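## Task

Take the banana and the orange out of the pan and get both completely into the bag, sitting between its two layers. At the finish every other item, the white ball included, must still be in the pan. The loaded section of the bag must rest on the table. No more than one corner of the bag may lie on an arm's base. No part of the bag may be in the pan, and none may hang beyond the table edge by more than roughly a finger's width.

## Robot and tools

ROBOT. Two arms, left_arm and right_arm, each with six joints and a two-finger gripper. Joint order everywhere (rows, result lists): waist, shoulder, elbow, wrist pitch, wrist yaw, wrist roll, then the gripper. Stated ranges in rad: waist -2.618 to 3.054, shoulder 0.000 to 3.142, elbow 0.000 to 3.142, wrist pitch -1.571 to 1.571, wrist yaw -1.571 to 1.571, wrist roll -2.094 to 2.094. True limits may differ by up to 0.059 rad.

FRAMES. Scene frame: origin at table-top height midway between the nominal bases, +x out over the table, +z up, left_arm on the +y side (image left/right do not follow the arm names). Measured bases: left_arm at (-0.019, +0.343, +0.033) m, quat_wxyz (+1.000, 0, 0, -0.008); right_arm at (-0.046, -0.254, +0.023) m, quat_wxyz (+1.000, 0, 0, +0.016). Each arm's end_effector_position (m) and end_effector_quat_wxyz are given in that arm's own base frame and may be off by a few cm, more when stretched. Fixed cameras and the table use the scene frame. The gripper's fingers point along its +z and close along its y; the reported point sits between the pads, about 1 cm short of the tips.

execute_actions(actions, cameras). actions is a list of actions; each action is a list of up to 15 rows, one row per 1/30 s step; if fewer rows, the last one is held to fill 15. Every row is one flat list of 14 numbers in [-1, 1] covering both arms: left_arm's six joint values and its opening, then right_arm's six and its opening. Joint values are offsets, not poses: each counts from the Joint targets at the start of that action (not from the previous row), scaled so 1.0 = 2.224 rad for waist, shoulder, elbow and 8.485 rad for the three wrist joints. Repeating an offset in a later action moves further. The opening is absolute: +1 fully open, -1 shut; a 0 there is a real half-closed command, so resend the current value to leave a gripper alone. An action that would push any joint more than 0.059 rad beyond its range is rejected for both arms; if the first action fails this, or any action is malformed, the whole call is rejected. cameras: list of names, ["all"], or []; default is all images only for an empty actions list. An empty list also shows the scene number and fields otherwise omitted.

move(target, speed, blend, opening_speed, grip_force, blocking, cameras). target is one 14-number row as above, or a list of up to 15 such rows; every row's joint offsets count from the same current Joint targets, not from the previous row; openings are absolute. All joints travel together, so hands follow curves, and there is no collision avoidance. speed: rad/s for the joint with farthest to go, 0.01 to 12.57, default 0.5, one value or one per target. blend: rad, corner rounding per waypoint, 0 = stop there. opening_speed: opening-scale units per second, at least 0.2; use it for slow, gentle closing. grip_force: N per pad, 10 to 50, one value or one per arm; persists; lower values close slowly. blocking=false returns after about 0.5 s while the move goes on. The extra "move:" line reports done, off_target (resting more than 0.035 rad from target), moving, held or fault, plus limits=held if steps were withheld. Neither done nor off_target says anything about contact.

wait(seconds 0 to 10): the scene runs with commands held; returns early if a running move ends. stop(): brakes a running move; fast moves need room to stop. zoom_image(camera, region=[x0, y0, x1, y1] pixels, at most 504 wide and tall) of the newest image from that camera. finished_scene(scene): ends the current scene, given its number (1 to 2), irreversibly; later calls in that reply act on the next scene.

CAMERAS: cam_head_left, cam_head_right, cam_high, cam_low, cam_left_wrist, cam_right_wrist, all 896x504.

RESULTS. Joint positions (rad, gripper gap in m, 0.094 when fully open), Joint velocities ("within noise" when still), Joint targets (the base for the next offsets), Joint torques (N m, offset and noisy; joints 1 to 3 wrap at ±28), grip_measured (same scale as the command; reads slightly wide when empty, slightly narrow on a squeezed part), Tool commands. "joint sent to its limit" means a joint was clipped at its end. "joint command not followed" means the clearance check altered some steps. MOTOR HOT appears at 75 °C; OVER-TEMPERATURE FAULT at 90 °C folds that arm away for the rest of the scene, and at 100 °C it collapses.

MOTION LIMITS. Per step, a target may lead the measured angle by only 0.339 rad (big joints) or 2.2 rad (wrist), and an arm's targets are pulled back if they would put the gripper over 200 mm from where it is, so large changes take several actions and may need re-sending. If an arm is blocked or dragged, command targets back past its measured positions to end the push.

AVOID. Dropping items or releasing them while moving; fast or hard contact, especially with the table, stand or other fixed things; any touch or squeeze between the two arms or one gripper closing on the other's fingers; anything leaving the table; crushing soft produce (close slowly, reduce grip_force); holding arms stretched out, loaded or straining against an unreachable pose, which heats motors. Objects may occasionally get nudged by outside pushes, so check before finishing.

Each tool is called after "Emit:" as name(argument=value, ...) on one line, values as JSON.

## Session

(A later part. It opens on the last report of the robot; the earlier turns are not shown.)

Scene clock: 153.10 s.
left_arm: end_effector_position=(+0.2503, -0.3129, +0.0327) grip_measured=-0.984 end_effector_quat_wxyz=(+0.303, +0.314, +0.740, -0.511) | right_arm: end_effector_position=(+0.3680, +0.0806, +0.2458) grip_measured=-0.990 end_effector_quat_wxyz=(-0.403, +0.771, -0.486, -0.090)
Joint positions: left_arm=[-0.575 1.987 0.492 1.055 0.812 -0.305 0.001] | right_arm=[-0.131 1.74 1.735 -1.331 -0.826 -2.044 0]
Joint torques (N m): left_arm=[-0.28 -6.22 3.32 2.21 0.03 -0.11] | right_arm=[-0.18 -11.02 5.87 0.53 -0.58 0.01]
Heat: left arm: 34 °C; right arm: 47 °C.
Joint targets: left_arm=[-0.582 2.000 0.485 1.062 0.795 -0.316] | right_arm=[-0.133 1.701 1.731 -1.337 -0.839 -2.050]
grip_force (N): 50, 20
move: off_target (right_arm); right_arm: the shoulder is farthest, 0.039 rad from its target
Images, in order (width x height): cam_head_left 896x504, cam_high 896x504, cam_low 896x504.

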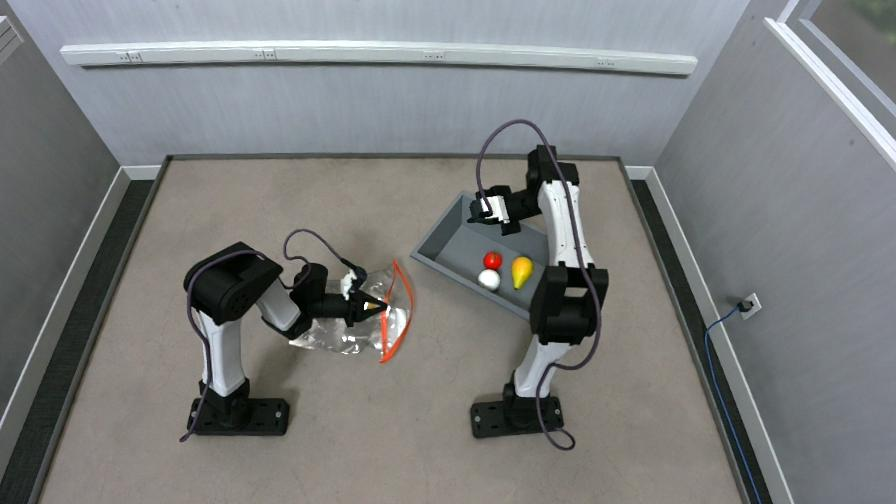

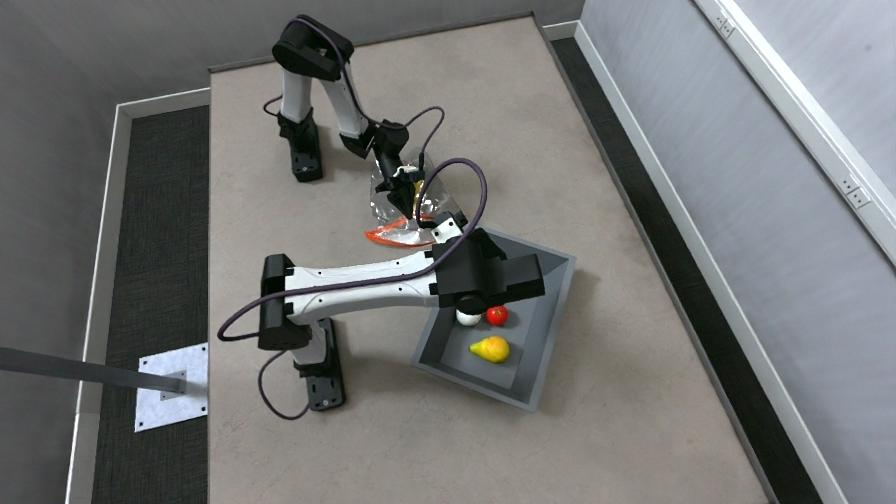

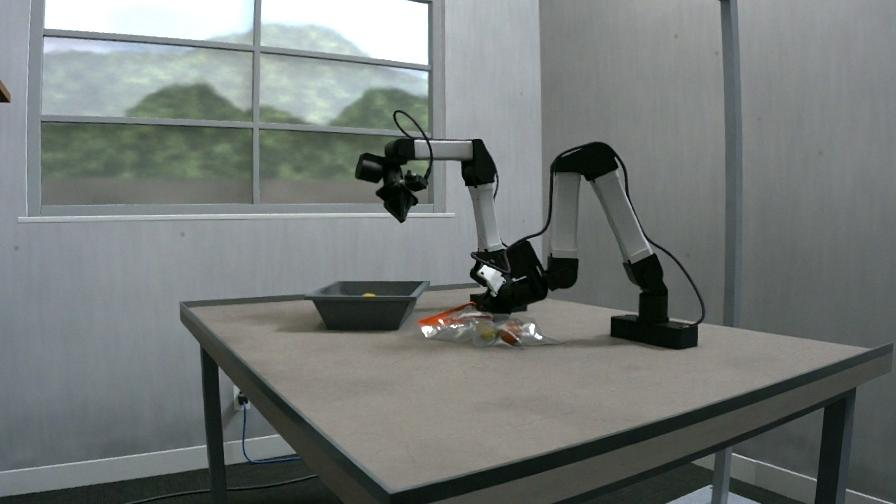

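Emit:
move(target=[[0,0,0,0,0,0,-0.1,0,0,0,0,0,0,-1],[0.0531,-0.0593,-0.0380,-0.0128,0.0123,0.0097,-0.1,0,0,0,0,0,0,-1],[0.0750,-0.1240,0.1195,-0.0749,0.0173,0.0145,-0.1,0,0,0,0,0,0,-1],[0.2167,-0.2837,0.4114,-0.1841,0.0124,0.0148,-0.1,-0.3,0,0,0,0,0,-1]], speed=[0.3,0.3,0.5,1.0], blend=[0,0.02,0.05,0], opening_speed=0.8, cameras=["cam_low","cam_head_left","cam_high","cam_left_wrist"])

Emit:
zoom_image(camera="cam_low", region=[400, 200, 600, 380])

Emit:
zoom_image(camera="cam_head_left", region=[260, 210, 440, 390])

Emit:
zoom_image(camera="cam_high", region=[340, 100, 500, 260])

Scene clock: 158.83 s.
left_arm: end_effector_position=(+0.3546, -0.1765, +0.3570) grip_measured=-0.102 end_effector_quat_wxyz=(+0.409, +0.196, +0.773, -0.444) | right_arm: end_effector_position=(+0.3388, -0.1641, +0.2463) grip_measured=-0.990 end_effector_quat_wxyz=(+0.412, -0.568, +0.711, -0.046)
Joint positions: left_arm=[-0.105 1.367 1.389 -0.484 0.917 -0.201 0.042] | right_arm=[-0.799 1.74 1.735 -1.333 -0.83 -2.044 0]
Joint torques (N m): left_arm=[0.65 -5.26 9.4 1.88 0.06 0.08] | right_arm=[-0.12 -11.02 5.85 0.54 -0.54 0.02]
Heat: left arm: 34 °C; right arm: 46 °C.
Joint targets: left_arm=[-0.100 1.369 1.400 -0.499 0.900 -0.190] | right_arm=[-0.800 1.701 1.731 -1.337 -0.839 -2.050]
grip_force (N): 50, 20
move: off_target (right_arm); right_arm: the shoulder is farthest, 0.039 rad from its target
Images, in order (width x height): cam_head_left 896x504, cam_high 896x504, cam_low 896x504, cam_left_wrist 896x504.

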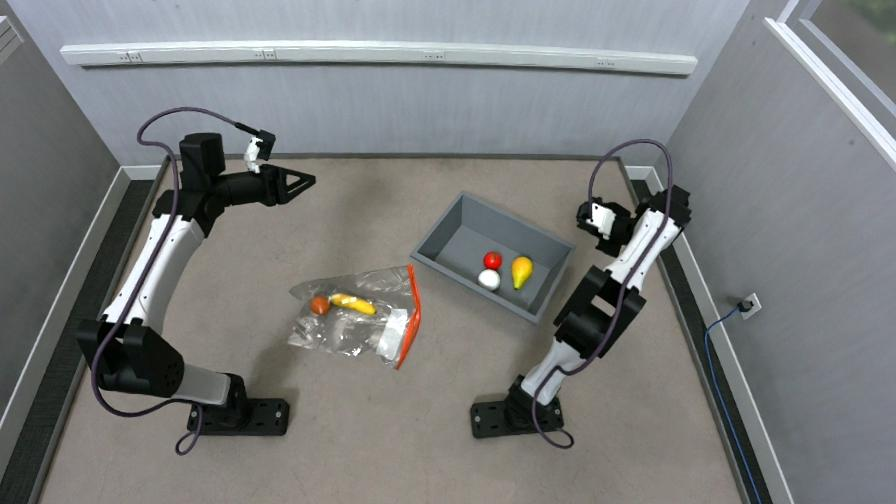

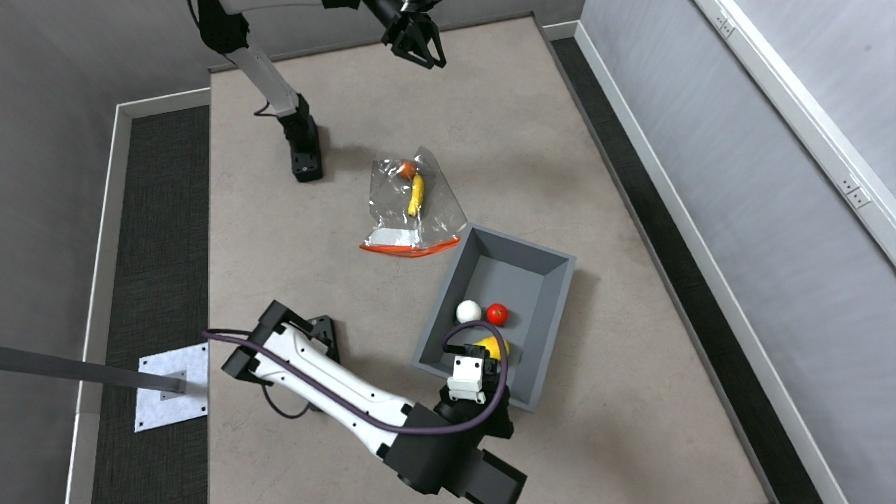

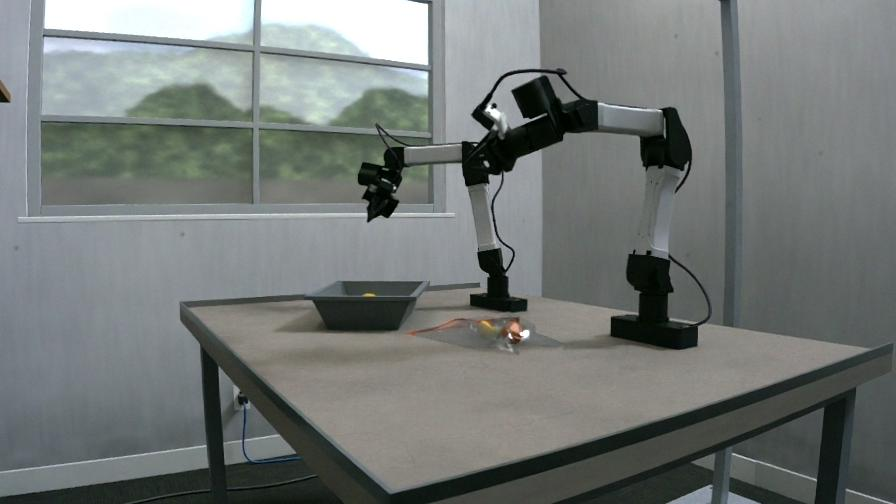

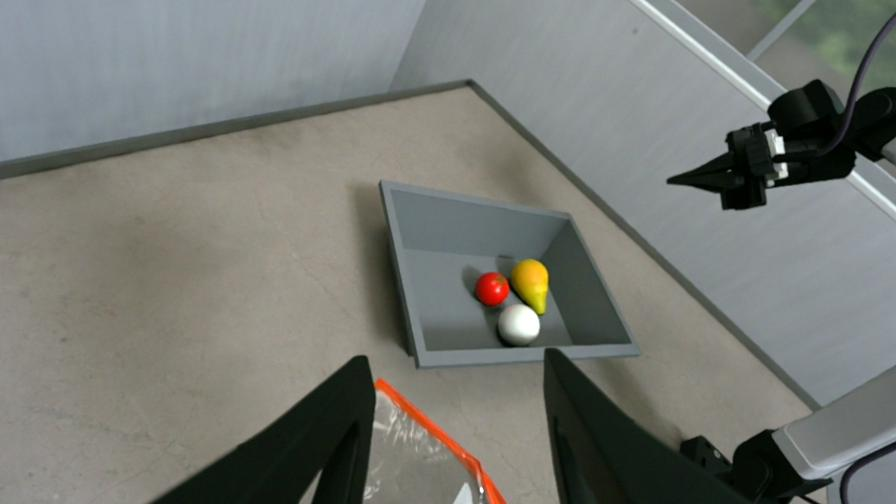

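Scaled by 2.520 from the camera's 896x504 image, which has a finer 1280x720 frame.

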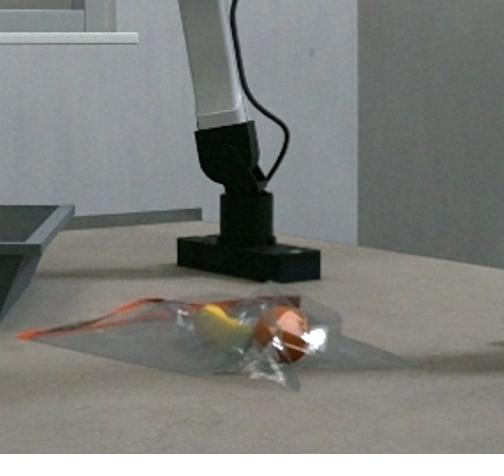

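Scaled by 2.800 from the camera's 896x504 image, which has a finer 1280x720 frame.

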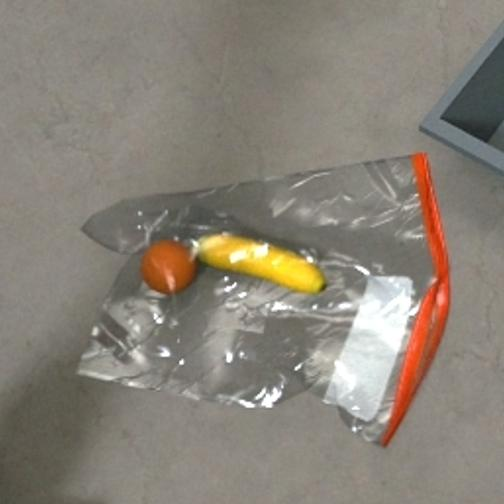

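Scaled by 3.150 from the camera's 896x504 image, which has a finer 1280x720 frame.

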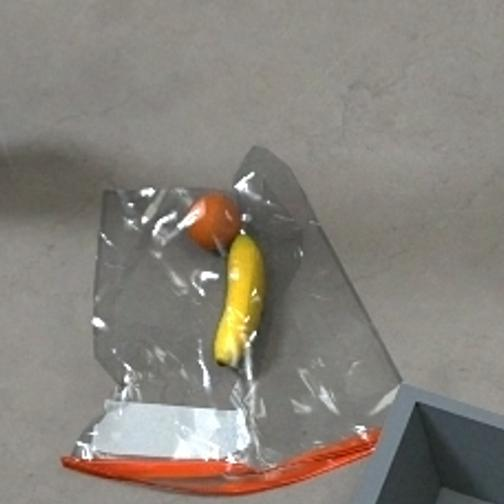

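Emit:
finished_scene(scene=2)

The scene is finished: the task was done.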